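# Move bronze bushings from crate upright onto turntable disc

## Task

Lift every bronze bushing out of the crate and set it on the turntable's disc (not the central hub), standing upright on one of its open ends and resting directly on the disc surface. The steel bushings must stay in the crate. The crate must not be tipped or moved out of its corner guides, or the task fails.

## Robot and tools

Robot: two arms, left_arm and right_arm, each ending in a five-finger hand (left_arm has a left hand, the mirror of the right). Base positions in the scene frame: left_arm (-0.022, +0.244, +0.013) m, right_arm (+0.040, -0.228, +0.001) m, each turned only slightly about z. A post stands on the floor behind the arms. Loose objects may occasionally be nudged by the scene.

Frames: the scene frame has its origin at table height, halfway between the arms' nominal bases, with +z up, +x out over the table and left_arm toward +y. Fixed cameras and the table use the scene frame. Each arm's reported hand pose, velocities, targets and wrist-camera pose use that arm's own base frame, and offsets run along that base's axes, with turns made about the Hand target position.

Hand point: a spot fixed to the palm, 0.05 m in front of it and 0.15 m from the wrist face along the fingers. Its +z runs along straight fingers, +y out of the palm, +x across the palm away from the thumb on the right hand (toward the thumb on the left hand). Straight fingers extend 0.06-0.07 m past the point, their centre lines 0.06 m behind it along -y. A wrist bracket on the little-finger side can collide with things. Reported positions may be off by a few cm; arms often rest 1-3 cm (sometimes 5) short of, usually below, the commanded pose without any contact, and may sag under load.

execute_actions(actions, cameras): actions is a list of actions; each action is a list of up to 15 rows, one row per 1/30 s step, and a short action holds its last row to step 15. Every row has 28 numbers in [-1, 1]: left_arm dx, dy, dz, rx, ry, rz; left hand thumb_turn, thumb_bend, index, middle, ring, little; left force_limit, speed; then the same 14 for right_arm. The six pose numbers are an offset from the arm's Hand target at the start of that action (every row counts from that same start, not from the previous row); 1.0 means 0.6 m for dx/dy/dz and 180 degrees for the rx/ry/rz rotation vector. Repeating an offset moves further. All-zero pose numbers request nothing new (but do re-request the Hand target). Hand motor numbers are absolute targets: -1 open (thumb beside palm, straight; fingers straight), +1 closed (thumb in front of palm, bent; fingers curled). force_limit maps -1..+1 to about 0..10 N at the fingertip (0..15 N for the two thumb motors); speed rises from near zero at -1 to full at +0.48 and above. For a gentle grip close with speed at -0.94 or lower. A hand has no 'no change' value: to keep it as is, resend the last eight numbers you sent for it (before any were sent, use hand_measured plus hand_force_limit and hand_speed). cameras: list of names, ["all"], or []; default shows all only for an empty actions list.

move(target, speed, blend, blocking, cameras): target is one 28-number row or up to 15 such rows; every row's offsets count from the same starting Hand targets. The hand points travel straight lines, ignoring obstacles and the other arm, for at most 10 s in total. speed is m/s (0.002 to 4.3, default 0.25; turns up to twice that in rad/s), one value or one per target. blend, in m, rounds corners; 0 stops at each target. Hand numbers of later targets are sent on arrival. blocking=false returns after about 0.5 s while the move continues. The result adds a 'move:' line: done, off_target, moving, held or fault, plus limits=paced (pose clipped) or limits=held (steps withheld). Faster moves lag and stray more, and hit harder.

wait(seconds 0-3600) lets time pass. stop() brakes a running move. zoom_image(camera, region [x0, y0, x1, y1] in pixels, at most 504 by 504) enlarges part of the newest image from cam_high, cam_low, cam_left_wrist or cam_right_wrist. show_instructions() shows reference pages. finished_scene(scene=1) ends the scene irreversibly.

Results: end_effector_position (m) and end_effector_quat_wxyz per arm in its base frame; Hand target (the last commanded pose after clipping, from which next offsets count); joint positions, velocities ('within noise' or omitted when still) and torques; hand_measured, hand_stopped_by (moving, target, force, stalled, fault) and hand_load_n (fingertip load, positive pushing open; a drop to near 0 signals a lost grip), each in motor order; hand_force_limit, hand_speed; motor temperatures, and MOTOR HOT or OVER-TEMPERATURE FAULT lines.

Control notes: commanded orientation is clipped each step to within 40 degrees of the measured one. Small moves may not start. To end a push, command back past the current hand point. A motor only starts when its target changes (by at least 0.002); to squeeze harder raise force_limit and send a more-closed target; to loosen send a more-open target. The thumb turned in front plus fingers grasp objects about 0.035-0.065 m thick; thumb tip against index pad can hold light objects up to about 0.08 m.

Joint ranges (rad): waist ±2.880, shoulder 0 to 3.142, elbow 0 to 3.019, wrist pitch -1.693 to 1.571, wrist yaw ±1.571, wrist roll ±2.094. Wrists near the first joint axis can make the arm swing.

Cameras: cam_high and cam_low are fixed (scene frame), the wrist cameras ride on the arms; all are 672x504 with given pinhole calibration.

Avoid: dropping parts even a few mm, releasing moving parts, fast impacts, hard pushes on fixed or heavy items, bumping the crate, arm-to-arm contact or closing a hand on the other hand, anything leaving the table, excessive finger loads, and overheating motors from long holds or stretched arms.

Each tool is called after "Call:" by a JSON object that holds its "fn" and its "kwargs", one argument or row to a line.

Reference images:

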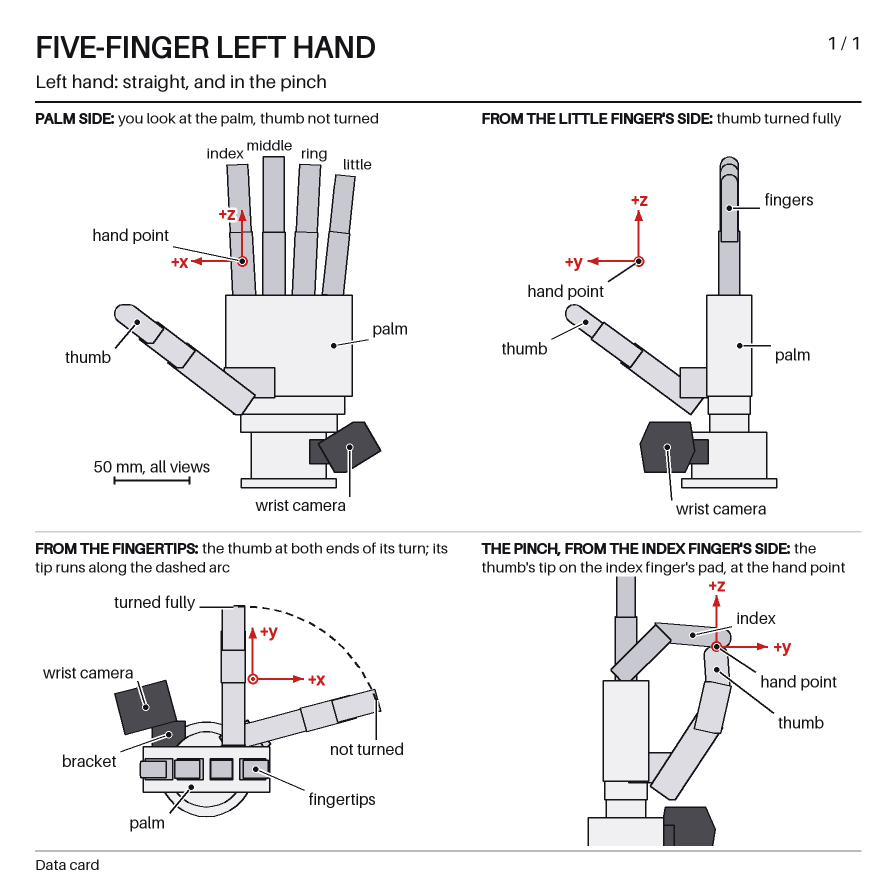

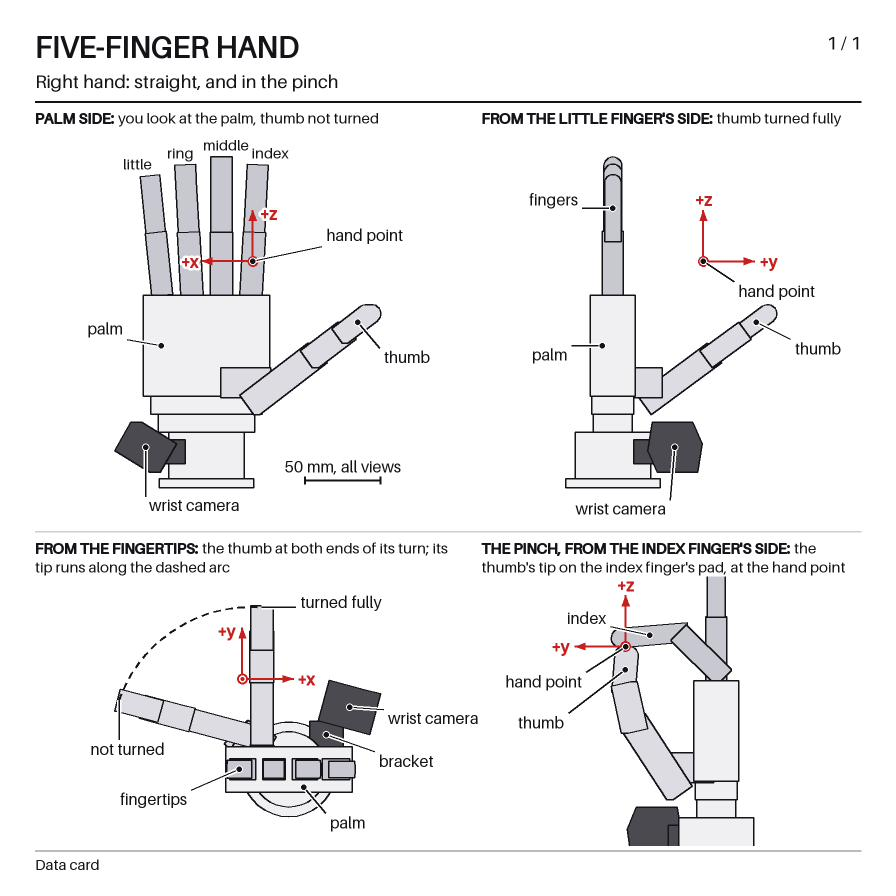

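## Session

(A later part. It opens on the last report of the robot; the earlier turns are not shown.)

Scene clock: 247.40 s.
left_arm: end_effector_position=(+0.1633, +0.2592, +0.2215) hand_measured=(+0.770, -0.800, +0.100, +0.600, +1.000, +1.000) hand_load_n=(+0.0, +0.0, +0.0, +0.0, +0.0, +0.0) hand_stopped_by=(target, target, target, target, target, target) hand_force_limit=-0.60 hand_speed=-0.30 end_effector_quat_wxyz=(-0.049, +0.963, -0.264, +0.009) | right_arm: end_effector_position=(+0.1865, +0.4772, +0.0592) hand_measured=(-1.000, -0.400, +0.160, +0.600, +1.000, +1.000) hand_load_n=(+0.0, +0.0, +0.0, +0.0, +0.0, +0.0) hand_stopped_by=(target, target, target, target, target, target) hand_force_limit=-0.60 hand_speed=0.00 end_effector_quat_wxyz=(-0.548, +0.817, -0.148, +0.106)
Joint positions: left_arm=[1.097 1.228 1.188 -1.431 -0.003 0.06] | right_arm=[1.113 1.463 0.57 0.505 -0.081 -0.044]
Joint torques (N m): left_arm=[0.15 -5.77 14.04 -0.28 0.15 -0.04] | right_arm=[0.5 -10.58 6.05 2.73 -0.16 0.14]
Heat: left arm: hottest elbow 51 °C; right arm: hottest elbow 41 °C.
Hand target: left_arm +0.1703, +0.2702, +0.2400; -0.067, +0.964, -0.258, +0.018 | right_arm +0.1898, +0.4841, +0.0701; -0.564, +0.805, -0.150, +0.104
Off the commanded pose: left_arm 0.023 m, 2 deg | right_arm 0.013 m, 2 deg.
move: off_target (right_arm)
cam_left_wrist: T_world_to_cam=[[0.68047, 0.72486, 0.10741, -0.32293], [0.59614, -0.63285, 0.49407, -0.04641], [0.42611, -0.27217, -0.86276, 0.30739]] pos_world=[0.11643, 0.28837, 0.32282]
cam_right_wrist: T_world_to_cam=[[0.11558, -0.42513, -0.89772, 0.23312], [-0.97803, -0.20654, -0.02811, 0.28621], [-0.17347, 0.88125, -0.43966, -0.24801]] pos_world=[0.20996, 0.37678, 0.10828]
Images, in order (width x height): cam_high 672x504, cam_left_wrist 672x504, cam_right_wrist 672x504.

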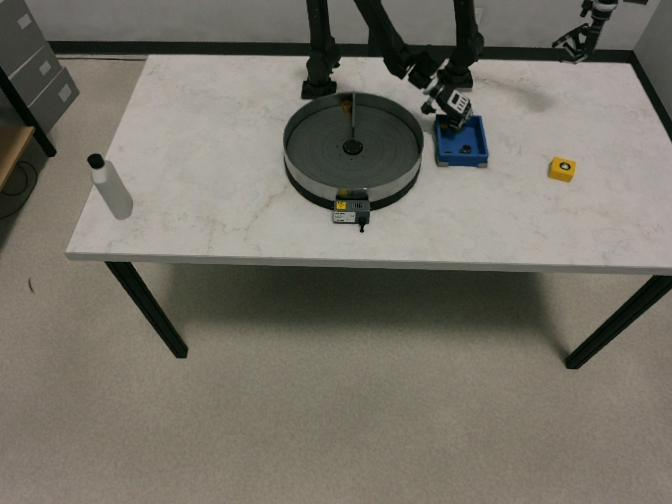

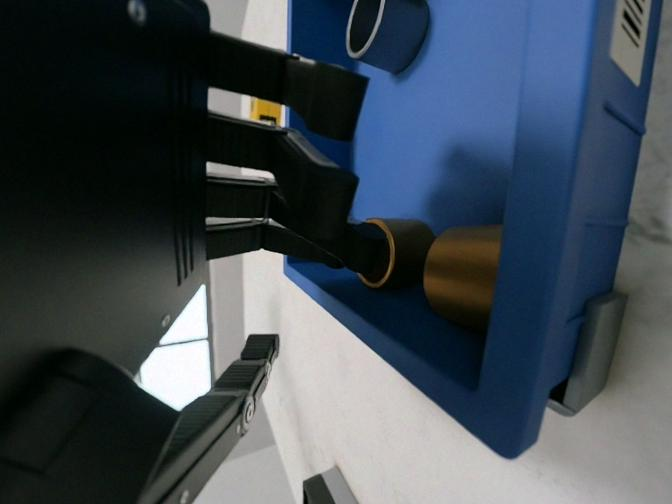

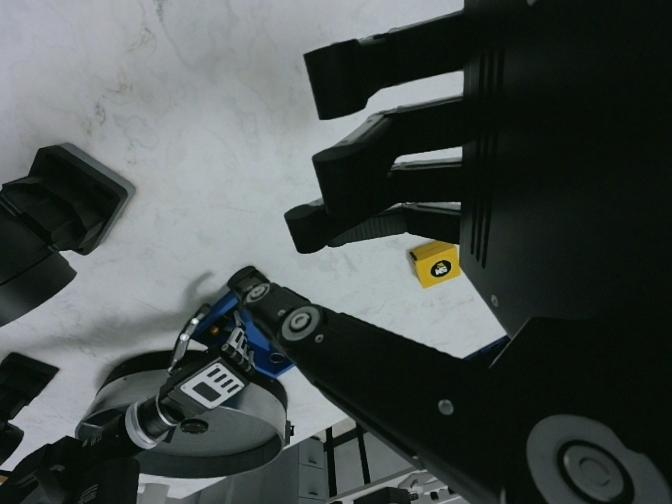

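Call:
{"fn": "move", "kwargs": {
  "target": [
    [0,0,0,0,0,0,0.77,-0.8,0.1,0.6,1,1,-0.6,-0.3,0,0,0.03,0,0,0,-1,-0.4,0.16,0.6,1,1,-0.6,0],
    [0,0,0,0,0,0,0.77,-0.8,0.1,0.6,1,1,-0.6,-0.3,0.018,-0.02,0.025,0,0,0,-1,-0.4,0.16,0.6,1,1,-0.6,0]
  ],
  "cameras": ["cam_left_wrist","cam_right_wrist"],
  "speed": 0.1
}}

Call:
{"fn": "zoom_image", "kwargs": {
  "camera": "cam_left_wrist",
  "region": [260, 120, 500, 340]
}}

Scene clock: 252.90 s.
left_arm: end_effector_position=(+0.1633, +0.2592, +0.2215) hand_measured=(+0.770, -0.800, +0.100, +0.600, +1.000, +1.000) hand_load_n=(+0.0, +0.0, +0.0, +0.0, +0.0, +0.0) hand_stopped_by=(target, target, target, target, target, target) hand_force_limit=-0.60 hand_speed=-0.30 end_effector_quat_wxyz=(-0.049, +0.963, -0.264, +0.009) | right_arm: end_effector_position=(+0.1969, +0.4702, +0.0747) hand_measured=(-1.000, -0.400, +0.160, +0.600, +1.000, +1.000) hand_load_n=(+0.0, +0.0, +0.0, +0.0, +0.0, +0.0) hand_stopped_by=(target, target, target, target, target, target) hand_force_limit=-0.60 hand_speed=0.00 end_effector_quat_wxyz=(-0.556, +0.811, -0.151, +0.102)
Joint positions: left_arm=[1.097 1.228 1.188 -1.431 -0.003 0.06] | right_arm=[1.074 1.42 0.57 0.477 -0.123 -0.044]
Joint torques (N m): left_arm=[0.15 -5.77 14.05 -0.27 0.15 -0.03] | right_arm=[-0.03 -11.34 6.3 1.57 -0.15 0.02]
Motor temperatures (°C): left_arm=[35 28 53 28 28 27] | right_arm=[33 29 40 26 25 27]
Heat: left arm: hottest elbow 53 °C; right arm: hottest elbow 40 °C.
Hand target: left_arm +0.1703, +0.2702, +0.2400; -0.067, +0.964, -0.258, +0.018 | right_arm +0.2006, +0.4721, +0.0851; -0.564, +0.805, -0.150, +0.104
Off the commanded pose: left_arm 0.023 m, 2 deg | right_arm 0.011 m, 1 deg.
move: off_target (right_arm)
cam_left_wrist: T_world_to_cam=[[0.68047, 0.72486, 0.10741, -0.32293], [0.59614, -0.63285, 0.49407, -0.04641], [0.42611, -0.27217, -0.86276, 0.30739]] pos_world=[0.11643, 0.28837, 0.32282]
cam_right_wrist: T_world_to_cam=[[0.10901, -0.40658, -0.90709, 0.23615], [-0.97852, -0.20453, -0.02592, 0.29429], [-0.17499, 0.89043, -0.42014, -0.23872]] pos_world=[0.22046, 0.36877, 0.12154]

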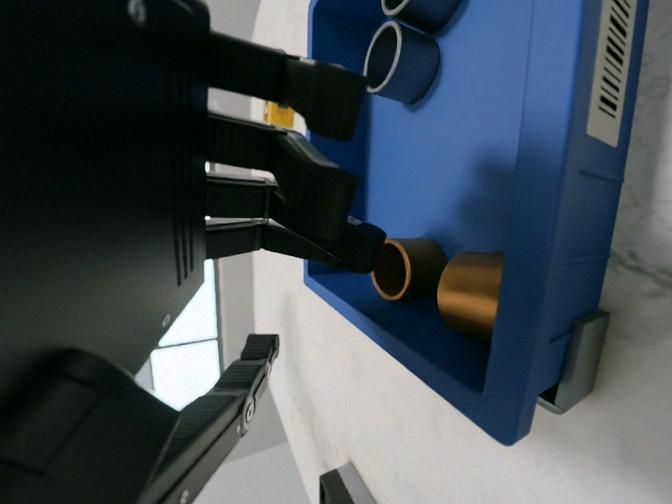

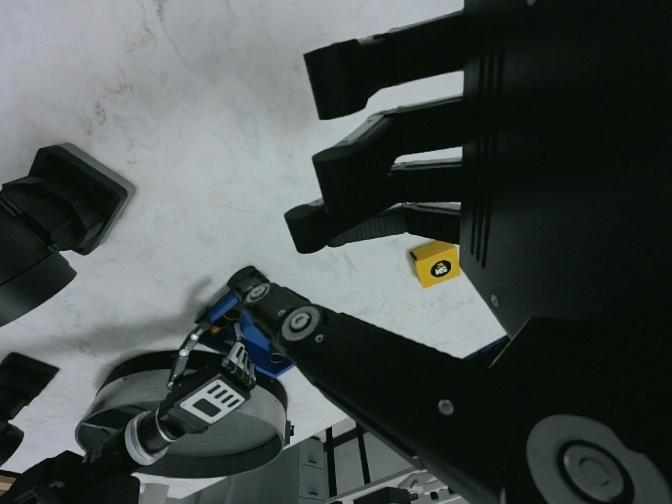

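Scaled by 2.100 from the camera's image (finer frame: 960x720).

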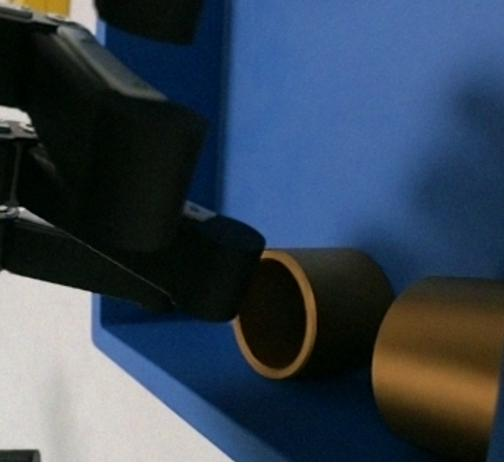

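Call:
{"fn": "move", "kwargs": {
  "target": [
    [0,0,0,0,0,0,0.77,-0.8,0.1,0.6,1,1,-0.6,-0.3,-0.012,-0.015,-0.03,0,0,0,-1,-0.4,0.16,0.6,1,1,-0.6,0]
  ],
  "cameras": ["cam_left_wrist","cam_right_wrist"],
  "speed": 0.06
}}

Call:
{"fn": "zoom_image", "kwargs": {
  "camera": "cam_left_wrist",
  "region": [260, 120, 500, 340]
}}

Scene clock: 255.17 s.
left_arm: end_effector_position=(+0.1633, +0.2592, +0.2215) hand_measured=(+0.770, -0.800, +0.100, +0.600, +1.000, +1.000) hand_load_n=(+0.0, +0.0, +0.5, +0.0, +0.0, +0.0) hand_stopped_by=(target, target, target, target, target, target) hand_force_limit=-0.60 hand_speed=-0.30 end_effector_quat_wxyz=(-0.049, +0.963, -0.264, +0.009) | right_arm: end_effector_position=(+0.1902, +0.4579, +0.0602) hand_measured=(-1.000, -0.400, +0.160, +0.600, +1.000, +1.000) hand_load_n=(+0.0, +0.0, +0.0, +0.0, +0.0, +0.0) hand_stopped_by=(target, target, target, target, target, target) hand_force_limit=-0.60 hand_speed=0.00 end_effector_quat_wxyz=(-0.552, +0.814, -0.152, +0.101)
Joint positions: left_arm=[1.097 1.228 1.188 -1.431 -0.003 0.06] | right_arm=[1.074 1.427 0.526 0.519 -0.123 -0.044]
Joint torques (N m): left_arm=[0.09 -5.83 14.04 -0.29 0.15 -0.03] | right_arm=[0.5 -9.35 5.86 2.73 0.08 0.03]
Heat: left arm: hottest elbow 53 °C; right arm: hottest elbow 40 °C.
Hand target: left_arm +0.1703, +0.2702, +0.2400; -0.067, +0.964, -0.258, +0.018 | right_arm +0.1934, +0.4631, +0.0671; -0.564, +0.805, -0.150, +0.104
Off the commanded pose: left_arm 0.023 m, 2 deg | right_arm 0.009 m, 2 deg.
move: done
cam_left_wrist: T_world_to_cam=[[0.68047, 0.72486, 0.10741, -0.32293], [0.59614, -0.63285, 0.49407, -0.04641], [0.42611, -0.27217, -0.86276, 0.30739]] pos_world=[0.11643, 0.28837, 0.32282]
cam_right_wrist: T_world_to_cam=[[0.10508, -0.4139, -0.90424, 0.22266], [-0.9786, -0.20481, -0.01997, 0.28462], [-0.17693, 0.88698, -0.42656, -0.23272]] pos_world=[0.21396, 0.35687, 0.10775]

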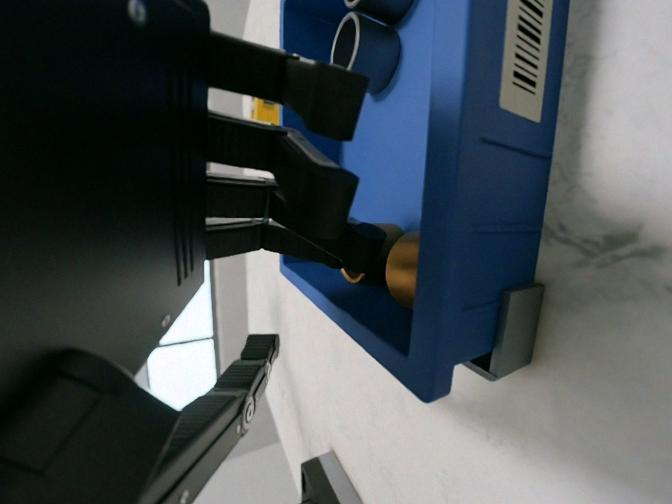

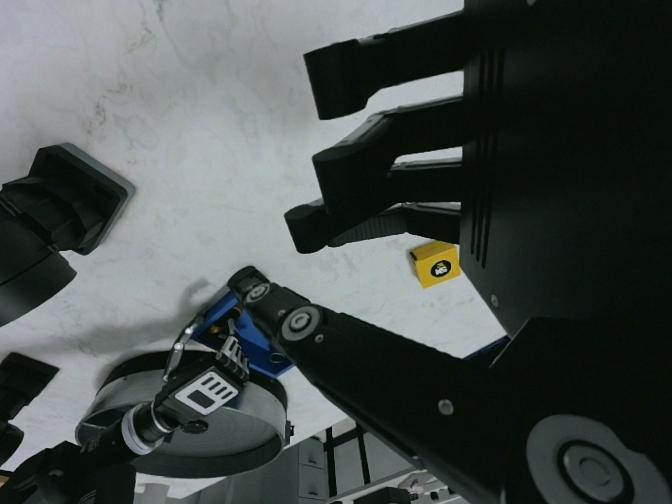

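Scaled by 2.100 from the camera's image (finer frame: 960x720).

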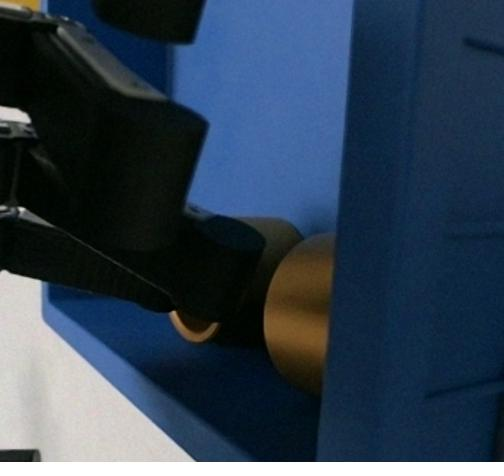

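Call:
{"fn": "move", "kwargs": {
  "target": [
    [0,0,0,0,0,0,0.77,-0.8,0.1,0.6,1,1,-0.6,-0.3,0.001,0.006,-0.028,0,0,0,-1,-0.4,0.16,0.6,1,1,-0.6,0]
  ],
  "cameras": ["cam_left_wrist","cam_right_wrist","cam_high"],
  "speed": 0.04
}}

Call:
{"fn": "zoom_image", "kwargs": {
  "camera": "cam_left_wrist",
  "region": [260, 120, 500, 340]
}}

Scene clock: 256.73 s.
left_arm: end_effector_position=(+0.1633, +0.2592, +0.2215) hand_measured=(+0.770, -0.800, +0.100, +0.600, +1.000, +1.000) hand_load_n=(+0.0, +0.0, +0.0, +0.0, +0.0, +0.0) hand_stopped_by=(target, target, target, target, target, target) hand_force_limit=-0.60 hand_speed=-0.30 end_effector_quat_wxyz=(-0.049, +0.963, -0.264, +0.009) | right_arm: end_effector_position=(+0.1974, +0.4612, +0.0474) hand_measured=(-1.000, -0.400, +0.160, +0.600, +1.000, +1.000) hand_load_n=(+0.0, +0.0, +0.0, +0.0, +0.0, +0.0) hand_stopped_by=(target, target, target, target, target, target) hand_force_limit=-0.60 hand_speed=0.00 end_effector_quat_wxyz=(-0.555, +0.810, -0.156, +0.106)
Joint positions: left_arm=[1.097 1.228 1.188 -1.431 -0.003 0.06] | right_arm=[1.066 1.485 0.524 0.589 -0.118 -0.044]
Joint torques (N m): left_arm=[0.15 -5.83 14.04 -0.31 0.15 -0.03] | right_arm=[0.79 -9.41 5.23 2.61 0.08 0.04]
Heat: left arm: hottest elbow 54 °C; right arm: hottest elbow 39 °C.
Hand target: left_arm +0.1703, +0.2702, +0.2400; -0.067, +0.964, -0.258, +0.018 | right_arm +0.1940, +0.4667, +0.0503; -0.564, +0.805, -0.150, +0.104
Off the commanded pose: left_arm 0.023 m, 2 deg | right_arm 0.007 m, 1 deg.
move: done
cam_left_wrist: T_world_to_cam=[[0.68047, 0.72486, 0.10741, -0.32293], [0.59614, -0.63285, 0.49407, -0.04641], [0.42611, -0.27217, -0.86276, 0.30739]] pos_world=[0.11643, 0.28837, 0.32282]
cam_right_wrist: T_world_to_cam=[[0.10618, -0.40735, -0.90708, 0.20868], [-0.98082, -0.19285, -0.02821, 0.28741], [-0.16344, 0.89268, -0.42001, -0.24536]] pos_world=[0.21963, 0.35946, 0.09434]
Images, in order (width x height): cam_high 672x504, cam_left_wrist 672x504, cam_right_wrist 672x504.

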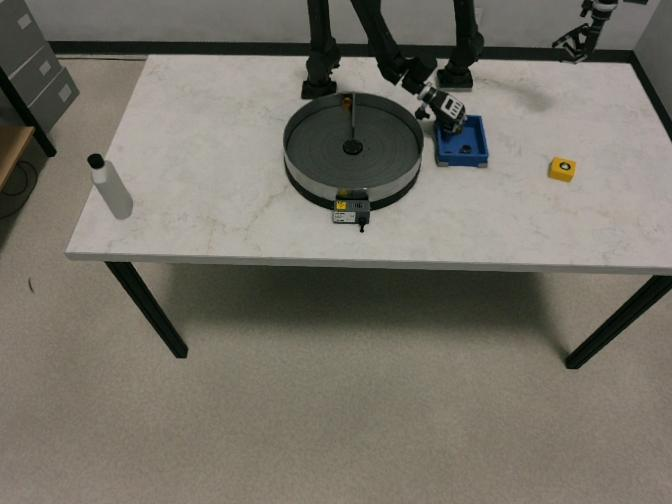

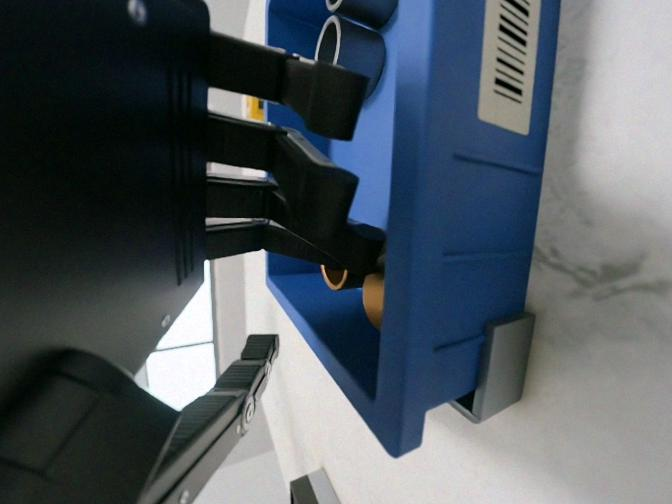

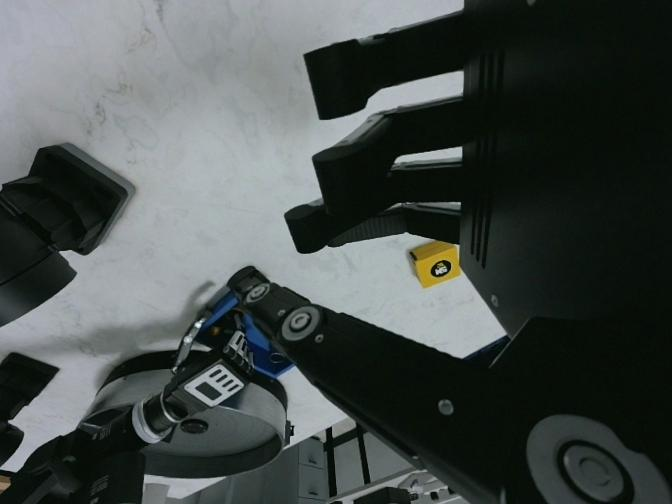

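Scaled by 2.100 from the camera's image (finer frame: 960x720).

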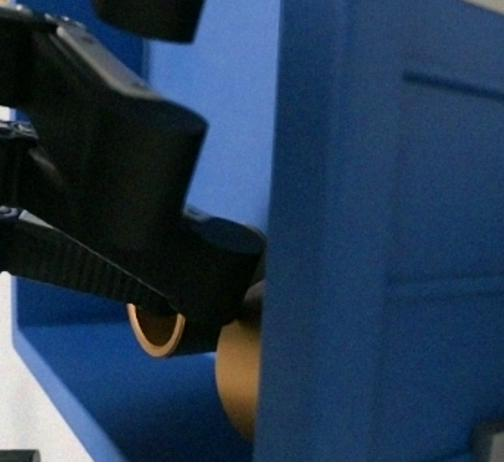

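Call:
{"fn": "move", "kwargs": {
  "target": [
    [0,0,0,0,0,0,0.77,-0.8,0.1,0.6,1,1,-0.6,-0.3,0.083,0.004,-0.005,0,0,0,-1,-0.4,0.16,0.6,1,1,-0.6,0]
  ],
  "cameras": ["cam_left_wrist","cam_right_wrist"],
  "speed": 0.05
}}

Call:
{"fn": "zoom_image", "kwargs": {
  "camera": "cam_left_wrist",
  "region": [260, 120, 500, 340]
}}

Scene clock: 259.20 s.
left_arm: end_effector_position=(+0.1633, +0.2592, +0.2215) hand_measured=(+0.770, -0.800, +0.100, +0.600, +1.000, +1.000) hand_load_n=(+0.0, +0.0, +0.0, +0.0, +0.0, +0.0) hand_stopped_by=(target, target, target, target, target, target) hand_force_limit=-0.60 hand_speed=-0.30 end_effector_quat_wxyz=(-0.049, +0.963, -0.264, +0.009) | right_arm: end_effector_position=(+0.2105, +0.4590, +0.0334) hand_measured=(-1.000, -0.400, +0.160, +0.600, +1.000, +1.000) hand_load_n=(+0.0, +3.0, +0.0, +0.0, +0.0, +0.0) hand_stopped_by=(target, target, target, target, target, target) hand_force_limit=-0.60 hand_speed=0.00 end_effector_quat_wxyz=(-0.553, +0.817, -0.149, +0.073)
Joint positions: left_arm=[1.097 1.228 1.188 -1.431 -0.003 0.06] | right_arm=[0.995 1.546 0.55 0.595 -0.244 -0.053]
Joint torques (N m): left_arm=[0.15 -5.83 14.04 -0.28 0.15 -0.03] | right_arm=[-1.85 -9.82 8.53 1.8 0.36 -0.12]
Heat: left arm: hottest elbow 54 °C; right arm: hottest elbow 39 °C.
Hand target: left_arm +0.1703, +0.2702, +0.2400; -0.067, +0.964, -0.258, +0.018 | right_arm +0.2438, +0.4691, +0.0473; -0.564, +0.805, -0.150, +0.104
Off the commanded pose: left_arm 0.023 m, 2 deg | right_arm 0.037 m, 4 deg.
move: off_target (right_arm)
cam_left_wrist: T_world_to_cam=[[0.68047, 0.72486, 0.10741, -0.32293], [0.59614, -0.63285, 0.49407, -0.04641], [0.42611, -0.27217, -0.86276, 0.30739]] pos_world=[0.11643, 0.28837, 0.32282]
cam_right_wrist: T_world_to_cam=[[0.08302, -0.4059, -0.91014, 0.19795], [-0.97033, -0.24102, 0.01898, 0.31776], [-0.22706, 0.88156, -0.41387, -0.22886]] pos_world=[0.23994, 0.35869, 0.07942]

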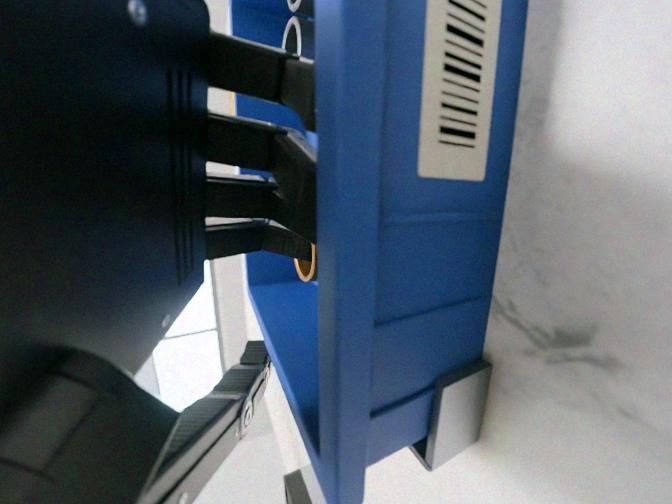

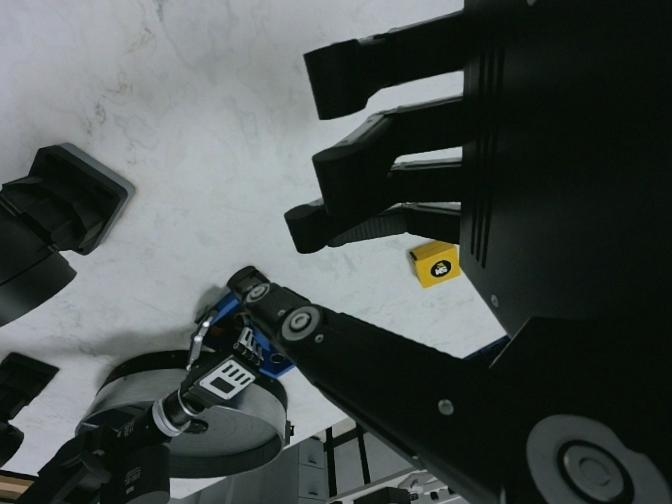

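Scaled by 2.100 from the camera's image (finer frame: 960x720).

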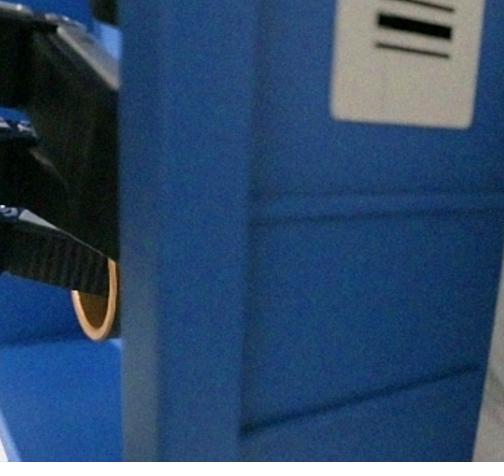

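Call:
{"fn": "move", "kwargs": {
  "target": [
    [0,0,0,0,0,0,0.77,-0.8,0.1,0.6,1,1,-0.6,-0.3,-0.053,-0.005,0.033,0,0,0,-1,-0.4,0.16,0.6,1,1,-0.6,0]
  ],
  "cameras": ["cam_left_wrist","cam_right_wrist"],
  "speed": 0.06
}}

Call:
{"fn": "zoom_image", "kwargs": {
  "camera": "cam_left_wrist",
  "region": [260, 120, 500, 340]
}}

Scene clock: 263.23 s.
left_arm: end_effector_position=(+0.1633, +0.2592, +0.2215) hand_measured=(+0.770, -0.800, +0.100, +0.600, +1.000, +1.000) hand_load_n=(+0.0, +0.0, +0.0, +0.0, +0.0, +0.0) hand_stopped_by=(target, target, target, target, target, target) hand_force_limit=-0.60 hand_speed=-0.30 end_effector_quat_wxyz=(-0.049, +0.963, -0.264, +0.009) | right_arm: end_effector_position=(+0.2132, +0.4612, +0.0596) hand_measured=(-1.000, -0.400, +0.160, +0.600, +1.000, +1.000) hand_load_n=(+0.0, +0.0, +0.0, +0.0, +0.0, +0.0) hand_stopped_by=(target, target, target, target, target, target) hand_force_limit=-0.60 hand_speed=0.00 end_effector_quat_wxyz=(-0.559, +0.808, -0.151, +0.107)
Joint positions: left_arm=[1.097 1.228 1.188 -1.431 -0.003 0.06] | right_arm=[1.025 1.468 0.55 0.554 -0.163 -0.066]
Joint torques (N m): left_arm=[0.15 -5.89 14.04 -0.27 0.15 -0.04] | right_arm=[1.55 -11.05 6.24 1.18 0.11 0.1]
Motor temperatures (°C): left_arm=[35 28 55 28 28 27] | right_arm=[33 29 40 26 25 27]
Heat: left arm: hottest elbow 55 °C; right arm: hottest elbow 40 °C.
Hand target: left_arm +0.1703, +0.2702, +0.2400; -0.067, +0.964, -0.258, +0.018 | right_arm +0.2120, +0.4661, +0.0671; -0.564, +0.805, -0.150, +0.104
Off the commanded pose: left_arm 0.023 m, 2 deg | right_arm 0.009 m, 1 deg.
move: done
cam_left_wrist: T_world_to_cam=[[0.68047, 0.72486, 0.10741, -0.32293], [0.59614, -0.63285, 0.49407, -0.04641], [0.42611, -0.27217, -0.86276, 0.30739]] pos_world=[0.11643, 0.28837, 0.32282]
cam_right_wrist: T_world_to_cam=[[0.11715, -0.39994, -0.90902, 0.21235], [-0.97901, -0.20022, -0.03808, 0.30686], [-0.16678, 0.8944, -0.415, -0.23803]] pos_world=[0.23585, 0.35926, 0.10594]

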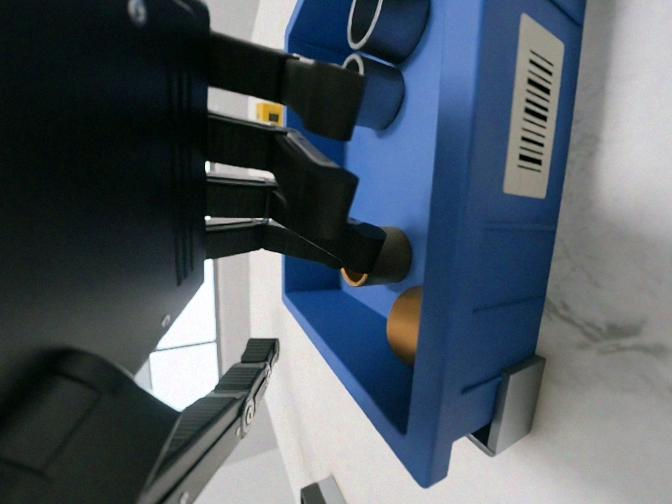

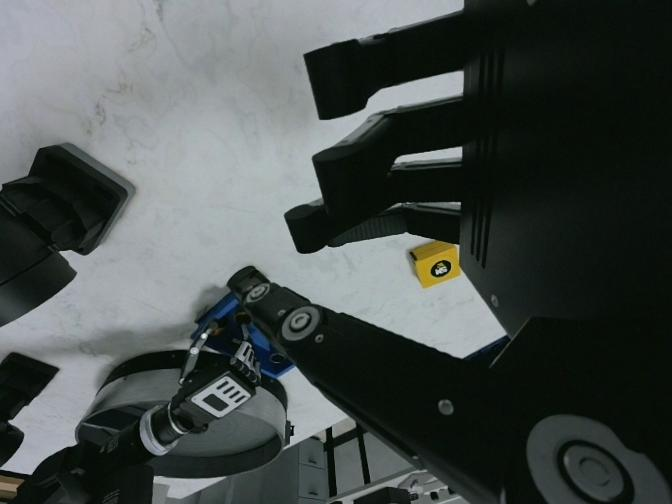

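Scaled by 2.100 from the camera's image (finer frame: 960x720).

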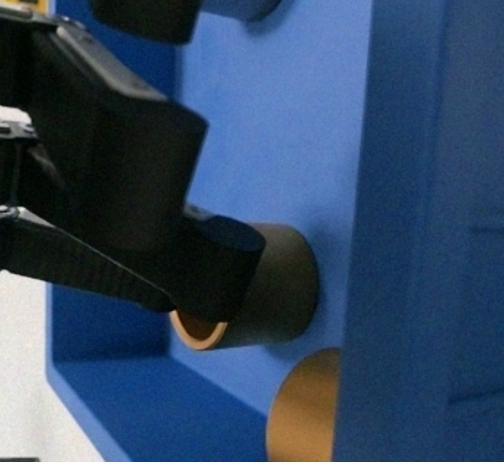

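Call:
{"fn": "move", "kwargs": {
  "target": [
    [0,0,0,0,0,0,0.77,-0.8,0.1,0.6,1,1,-0.6,-0.3,0,0,-0.022,0,0,0,-1,-0.4,0.16,0.6,1,1,-0.6,0]
  ],
  "cameras": ["cam_left_wrist","cam_right_wrist"],
  "speed": 0.06
}}

Call:
{"fn": "zoom_image", "kwargs": {
  "camera": "cam_left_wrist",
  "region": [260, 120, 500, 340]
}}

Scene clock: 265.43 s.
left_arm: end_effector_position=(+0.1633, +0.2592, +0.2215) hand_measured=(+0.770, -0.800, +0.100, +0.600, +1.000, +1.000) hand_load_n=(+0.0, +0.0, +0.0, +0.5, +0.0, +0.0) hand_stopped_by=(target, target, target, target, target, target) hand_force_limit=-0.60 hand_speed=-0.30 end_effector_quat_wxyz=(-0.049, +0.963, -0.264, +0.009) | right_arm: end_effector_position=(+0.2111, +0.4592, +0.0455) hand_measured=(-1.000, -0.400, +0.160, +0.600, +1.000, +1.000) hand_load_n=(-0.5, +0.0, +0.0, +0.0, +0.0, +0.0) hand_stopped_by=(target, target, target, target, target, target) hand_force_limit=-0.60 hand_speed=0.00 end_effector_quat_wxyz=(-0.551, +0.814, -0.152, +0.103)
Joint positions: left_arm=[1.097 1.228 1.188 -1.431 -0.003 0.06] | right_arm=[1.026 1.499 0.546 0.566 -0.163 -0.066]
Joint torques (N m): left_arm=[0.15 -5.77 14.04 -0.29 0.15 -0.03] | right_arm=[1.55 -10.34 5.53 2.73 0.11 0.1]
Motor temperatures (°C): left_arm=[35 28 55 28 28 27] | right_arm=[33 29 40 26 25 27]
Heat: left arm: hottest elbow 55 °C; right arm: hottest elbow 40 °C.
Hand target: left_arm +0.1703, +0.2702, +0.2400; -0.067, +0.964, -0.258, +0.018 | right_arm +0.2120, +0.4661, +0.0539; -0.564, +0.805, -0.150, +0.104
Off the commanded pose: left_arm 0.023 m, 2 deg | right_arm 0.011 m, 2 deg.
move: off_target (right_arm)
cam_left_wrist: T_world_to_cam=[[0.68047, 0.72486, 0.10741, -0.32293], [0.59614, -0.63285, 0.49407, -0.04641], [0.42611, -0.27217, -0.86276, 0.30739]] pos_world=[0.11643, 0.28837, 0.32282]
cam_right_wrist: T_world_to_cam=[[0.107, -0.41758, -0.90232, 0.20894], [-0.97906, -0.2023, -0.02247, 0.30413], [-0.17316, 0.88583, -0.43049, -0.23649]] pos_world=[0.23445, 0.35827, 0.09356]

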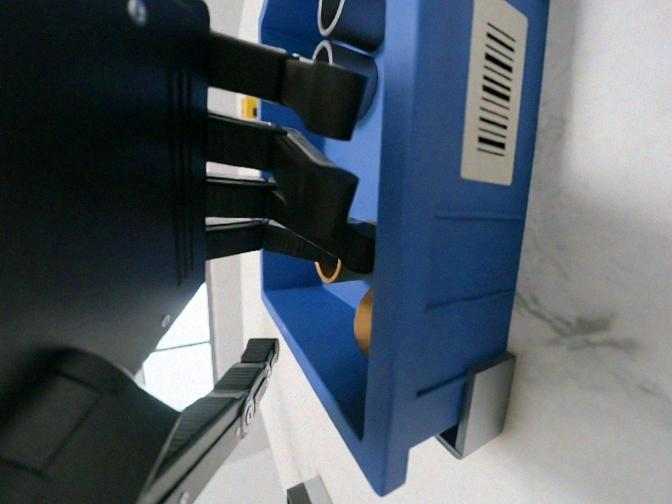

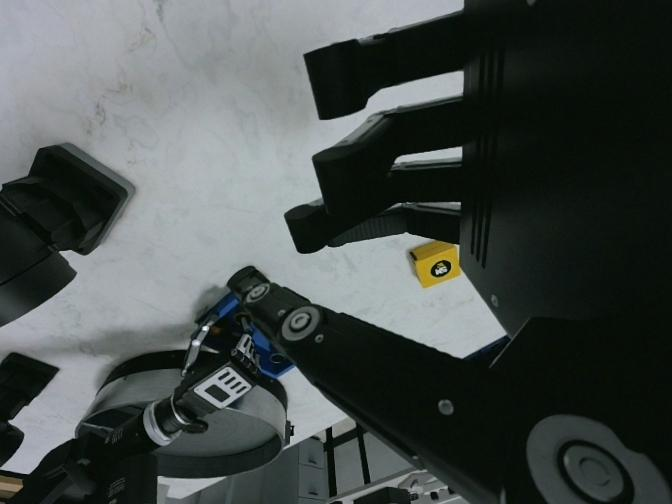

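Scaled by 2.100 from the camera's image (finer frame: 960x720).

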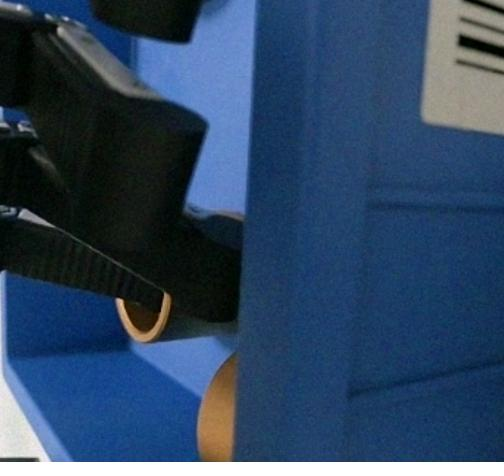

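Call:
{"fn": "move", "kwargs": {
  "target": [
    [0,0,0,0,0,0,0.77,-0.8,0.1,0.6,1,1,-0.6,-0.3,0.05,0,0.014,0,0,0,-1,-0.4,0.16,0.6,1,1,-0.6,0]
  ],
  "cameras": ["cam_left_wrist","cam_right_wrist"],
  "speed": 0.05
}}

Call:
{"fn": "zoom_image", "kwargs": {
  "camera": "cam_left_wrist",
  "region": [260, 120, 500, 340]
}}

Scene clock: 267.10 s.
left_arm: end_effector_position=(+0.1633, +0.2592, +0.2215) hand_measured=(+0.770, -0.800, +0.100, +0.600, +1.000, +1.000) hand_load_n=(+0.0, +0.0, +0.0, +0.0, +0.0, +0.0) hand_stopped_by=(target, target, target, target, target, target) hand_force_limit=-0.60 hand_speed=-0.30 end_effector_quat_wxyz=(-0.049, +0.963, -0.264, +0.009) | right_arm: end_effector_position=(+0.2177, +0.4615, +0.0524) hand_measured=(-1.000, -0.400, +0.160, +0.600, +1.000, +1.000) hand_load_n=(+0.0, +0.0, +0.0, +0.0, +0.0, +0.5) hand_stopped_by=(target, target, target, target, target, target) hand_force_limit=-0.60 hand_speed=0.00 end_effector_quat_wxyz=(-0.560, +0.811, -0.149, +0.082)
Joint positions: left_arm=[1.097 1.228 1.188 -1.431 -0.003 0.06] | right_arm=[0.989 1.503 0.564 0.562 -0.236 -0.057]
Joint torques (N m): left_arm=[0.15 -5.83 14.02 -0.29 0.15 -0.03] | right_arm=[-1.38 -10.17 8.05 1.1 0 -0.11]
Motor temperatures (°C): left_arm=[35 28 56 28 28 27] | right_arm=[33 29 40 26 25 27]
Heat: left arm: hottest elbow 56 °C; right arm: hottest elbow 40 °C.
Hand target: left_arm +0.1703, +0.2702, +0.2400; -0.067, +0.964, -0.258, +0.018 | right_arm +0.2420, +0.4661, +0.0623; -0.564, +0.805, -0.150, +0.104
Off the commanded pose: left_arm 0.023 m, 2 deg | right_arm 0.027 m, 3 deg.
move: off_target (right_arm)
cam_left_wrist: T_world_to_cam=[[0.68047, 0.72486, 0.10741, -0.32293], [0.59614, -0.63285, 0.49407, -0.04641], [0.42611, -0.27217, -0.86276, 0.30739]] pos_world=[0.11643, 0.28837, 0.32282]
cam_right_wrist: T_world_to_cam=[[0.0944, -0.39163, -0.91527, 0.20694], [-0.97332, -0.22943, -0.00222, 0.3214], [-0.20912, 0.89106, -0.40285, -0.2304]] pos_world=[0.24511, 0.36008, 0.0973]

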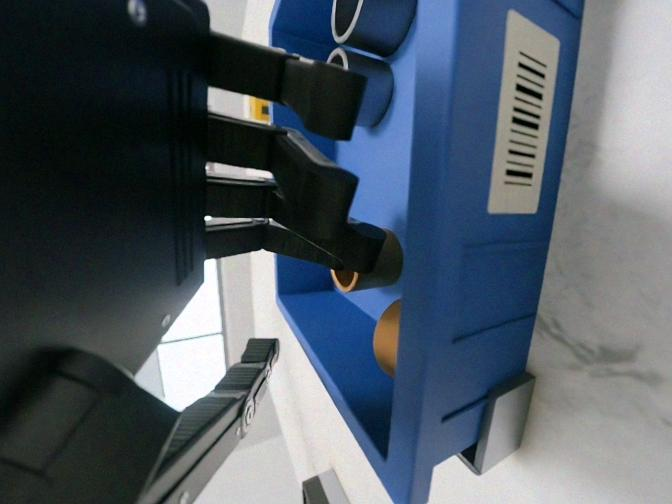

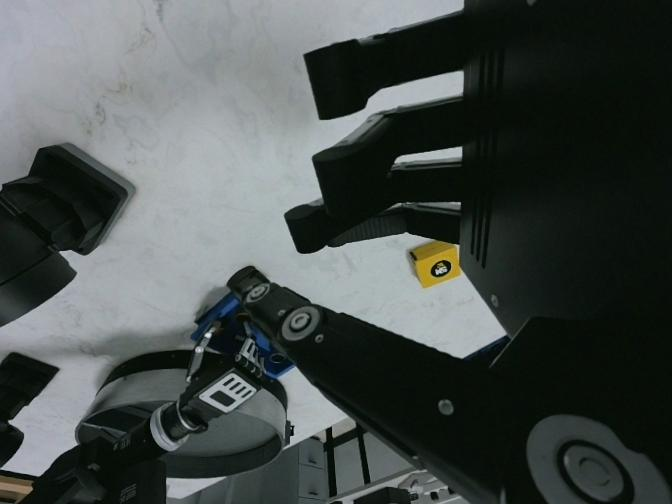

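Scaled by 2.100 from the camera's image (finer frame: 960x720).

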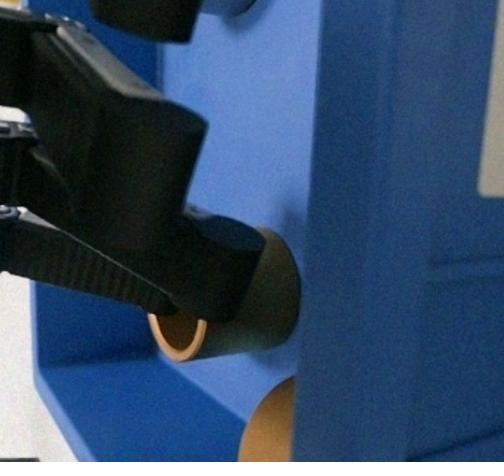

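Call:
{"fn": "move", "kwargs": {
  "target": [
    [0,0,0,0,0,0,0.77,-0.8,0.1,0.6,1,1,-0.6,-0.3,0,0,-0.015,0,0,0,-1,-0.4,0.16,0.6,1,1,-0.6,0],
    [0,0,0,0,0,0,0.77,-0.8,0.1,0.6,1,1,-0.6,-0.3,0.03,0,-0.01,0,0,0,-1,-0.4,0.16,0.6,1,1,-0.6,0]
  ],
  "cameras": ["cam_left_wrist","cam_right_wrist"],
  "speed": 0.05
}}

Call:
{"fn": "zoom_image", "kwargs": {
  "camera": "cam_left_wrist",
  "region": [260, 120, 500, 340]
}}

Scene clock: 269.27 s.
left_arm: end_effector_position=(+0.1633, +0.2592, +0.2215) hand_measured=(+0.770, -0.800, +0.100, +0.600, +1.000, +1.000) hand_load_n=(+0.0, +0.0, +0.0, +0.0, +0.0, +0.0) hand_stopped_by=(target, target, target, target, target, target) hand_force_limit=-0.60 hand_speed=-0.30 end_effector_quat_wxyz=(-0.049, +0.963, -0.264, +0.009) | right_arm: end_effector_position=(+0.2308, +0.4661, +0.0480) hand_measured=(-1.000, -0.400, +0.160, +0.600, +1.000, +1.000) hand_load_n=(+0.0, +0.5, +0.0, +0.0, +0.0, +0.0) hand_stopped_by=(target, target, target, target, target, target) hand_force_limit=-0.60 hand_speed=0.00 end_effector_quat_wxyz=(-0.560, +0.812, -0.149, +0.076)
Joint positions: left_arm=[1.097 1.228 1.188 -1.431 -0.003 0.06] | right_arm=[0.96 1.543 0.596 0.562 -0.275 -0.063]
Joint torques (N m): left_arm=[0.15 -5.89 14.08 -0.29 0.15 -0.03] | right_arm=[-2.08 -10.75 7.49 1.54 0.11 -0.17]
Motor temperatures (°C): left_arm=[35 28 56 28 28 27] | right_arm=[33 29 40 26 25 27]
Heat: left arm: hottest elbow 56 °C; right arm: hottest elbow 40 °C.
Hand target: left_arm +0.1703, +0.2702, +0.2400; -0.067, +0.964, -0.258, +0.018 | right_arm +0.2600, +0.4661, +0.0563; -0.564, +0.805, -0.150, +0.104
Off the commanded pose: left_arm 0.023 m, 2 deg | right_arm 0.030 m, 3 deg.
move: off_target (right_arm)
cam_left_wrist: T_world_to_cam=[[0.68047, 0.72486, 0.10741, -0.32293], [0.59614, -0.63285, 0.49407, -0.04641], [0.42611, -0.27217, -0.86276, 0.30739]] pos_world=[0.11643, 0.28837, 0.32282]
cam_right_wrist: T_world_to_cam=[[0.08803, -0.39101, -0.91617, 0.20456], [-0.97126, -0.23786, 0.0082, 0.3382], [-0.22113, 0.88912, -0.40072, -0.22995]] pos_world=[0.25963, 0.36489, 0.09249]

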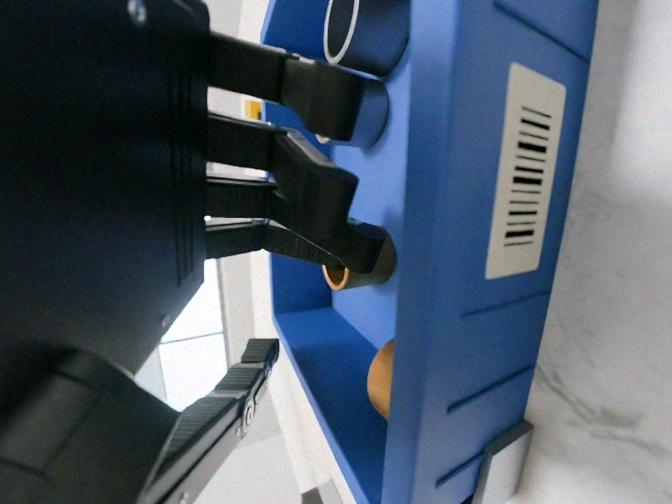

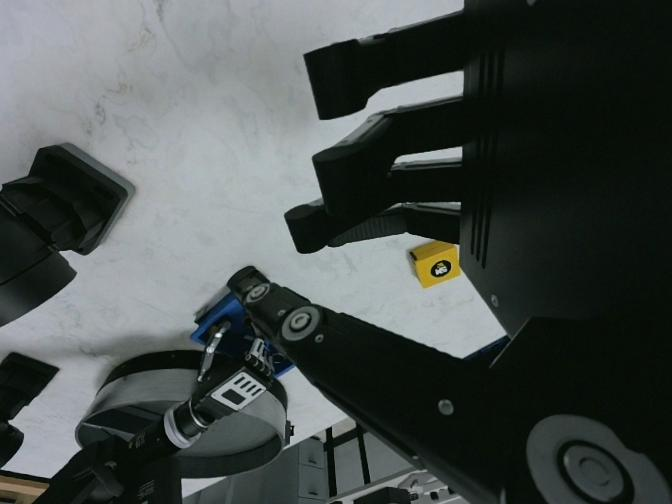

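Scaled by 2.100 from the camera's image (finer frame: 960x720).

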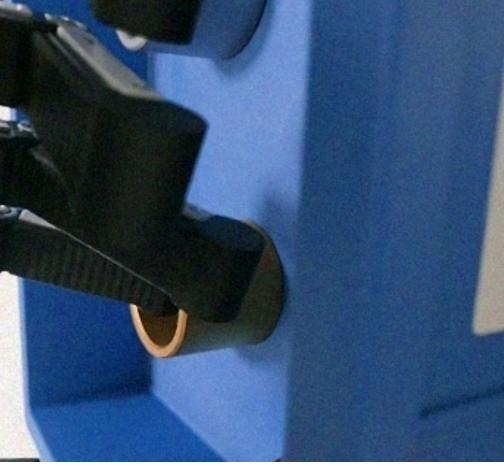

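Call:
{"fn": "move", "kwargs": {
  "target": [
    [0,0,0,0,0,0,0.77,-0.8,0.1,0.6,1,1,-0.6,-0.3,0,0,0,0,0,0,0.77,-0.4,0.16,0.6,1,1,-0.6,-0.3]
  ],
  "cameras": ["cam_left_wrist","cam_right_wrist"],
  "speed": 0.05
}}

Call:
{"fn": "zoom_image", "kwargs": {
  "camera": "cam_left_wrist",
  "region": [220, 140, 500, 380]
}}

Scene clock: 272.83 s.
left_arm: end_effector_position=(+0.1633, +0.2592, +0.2215) hand_measured=(+0.770, -0.800, +0.100, +0.600, +1.000, +1.000) hand_load_n=(+0.0, +0.0, +0.0, +0.0, +0.0, +0.0) hand_stopped_by=(target, target, target, target, target, target) hand_force_limit=-0.60 hand_speed=-0.30 end_effector_quat_wxyz=(-0.049, +0.963, -0.264, +0.009) | right_arm: end_effector_position=(+0.2308, +0.4661, +0.0480) hand_measured=(+0.770, -0.400, +0.160, +0.600, +1.000, +1.000) hand_load_n=(+0.0, +0.0, -0.5, +0.0, +0.0, +0.0) hand_stopped_by=(target, target, target, target, target, target) hand_force_limit=-0.60 hand_speed=-0.30 end_effector_quat_wxyz=(-0.560, +0.812, -0.149, +0.076)
Joint positions: left_arm=[1.097 1.228 1.188 -1.431 -0.003 0.06] | right_arm=[0.96 1.543 0.596 0.562 -0.275 -0.063]
Joint torques (N m): left_arm=[0.15 -5.83 14.04 -0.28 0.15 -0.03] | right_arm=[-2.08 -10.75 7.49 1.54 0.12 -0.17]
Motor temperatures (°C): left_arm=[35 28 56 28 28 27] | right_arm=[33 29 40 26 25 27]
Heat: left arm: hottest elbow 56 °C; right arm: hottest elbow 40 °C.
Hand target: left_arm +0.1703, +0.2702, +0.2400; -0.067, +0.964, -0.258, +0.018 | right_arm +0.2600, +0.4661, +0.0563; -0.564, +0.805, -0.150, +0.104
Off the commanded pose: left_arm 0.023 m, 2 deg | right_arm 0.030 m, 3 deg.
move: done
cam_left_wrist: T_world_to_cam=[[0.68047, 0.72486, 0.10741, -0.32293], [0.59614, -0.63285, 0.49407, -0.04641], [0.42611, -0.27217, -0.86276, 0.30739]] pos_world=[0.11643, 0.28837, 0.32282]
cam_right_wrist: T_world_to_cam=[[0.08803, -0.39101, -0.91617, 0.20456], [-0.97126, -0.23786, 0.0082, 0.3382], [-0.22113, 0.88912, -0.40072, -0.22995]] pos_world=[0.25963, 0.36489, 0.09249]

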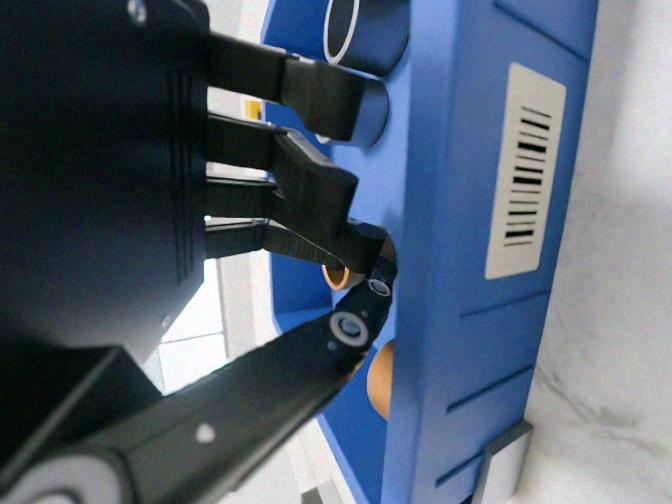

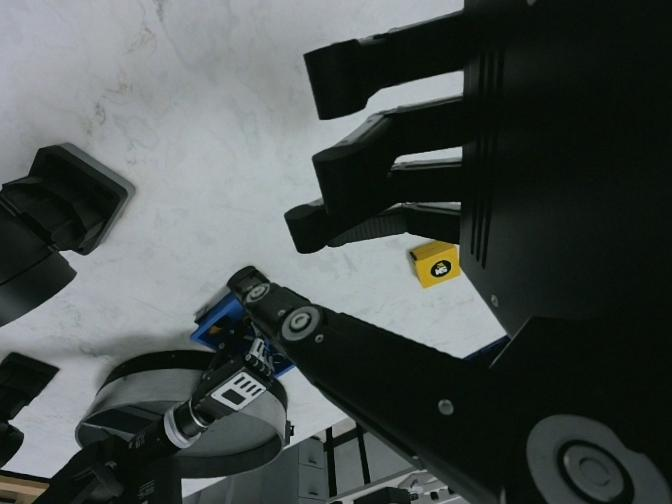

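Scaled by 1.800 from the camera's image (finer frame: 960x720).

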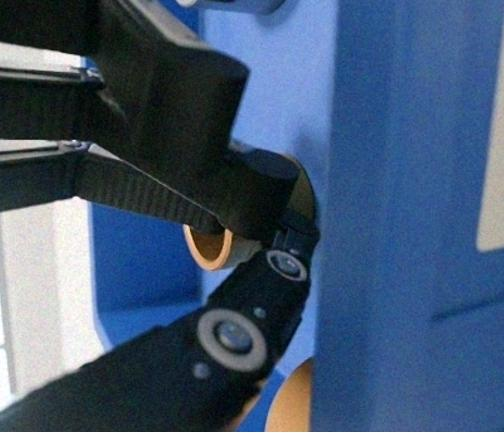

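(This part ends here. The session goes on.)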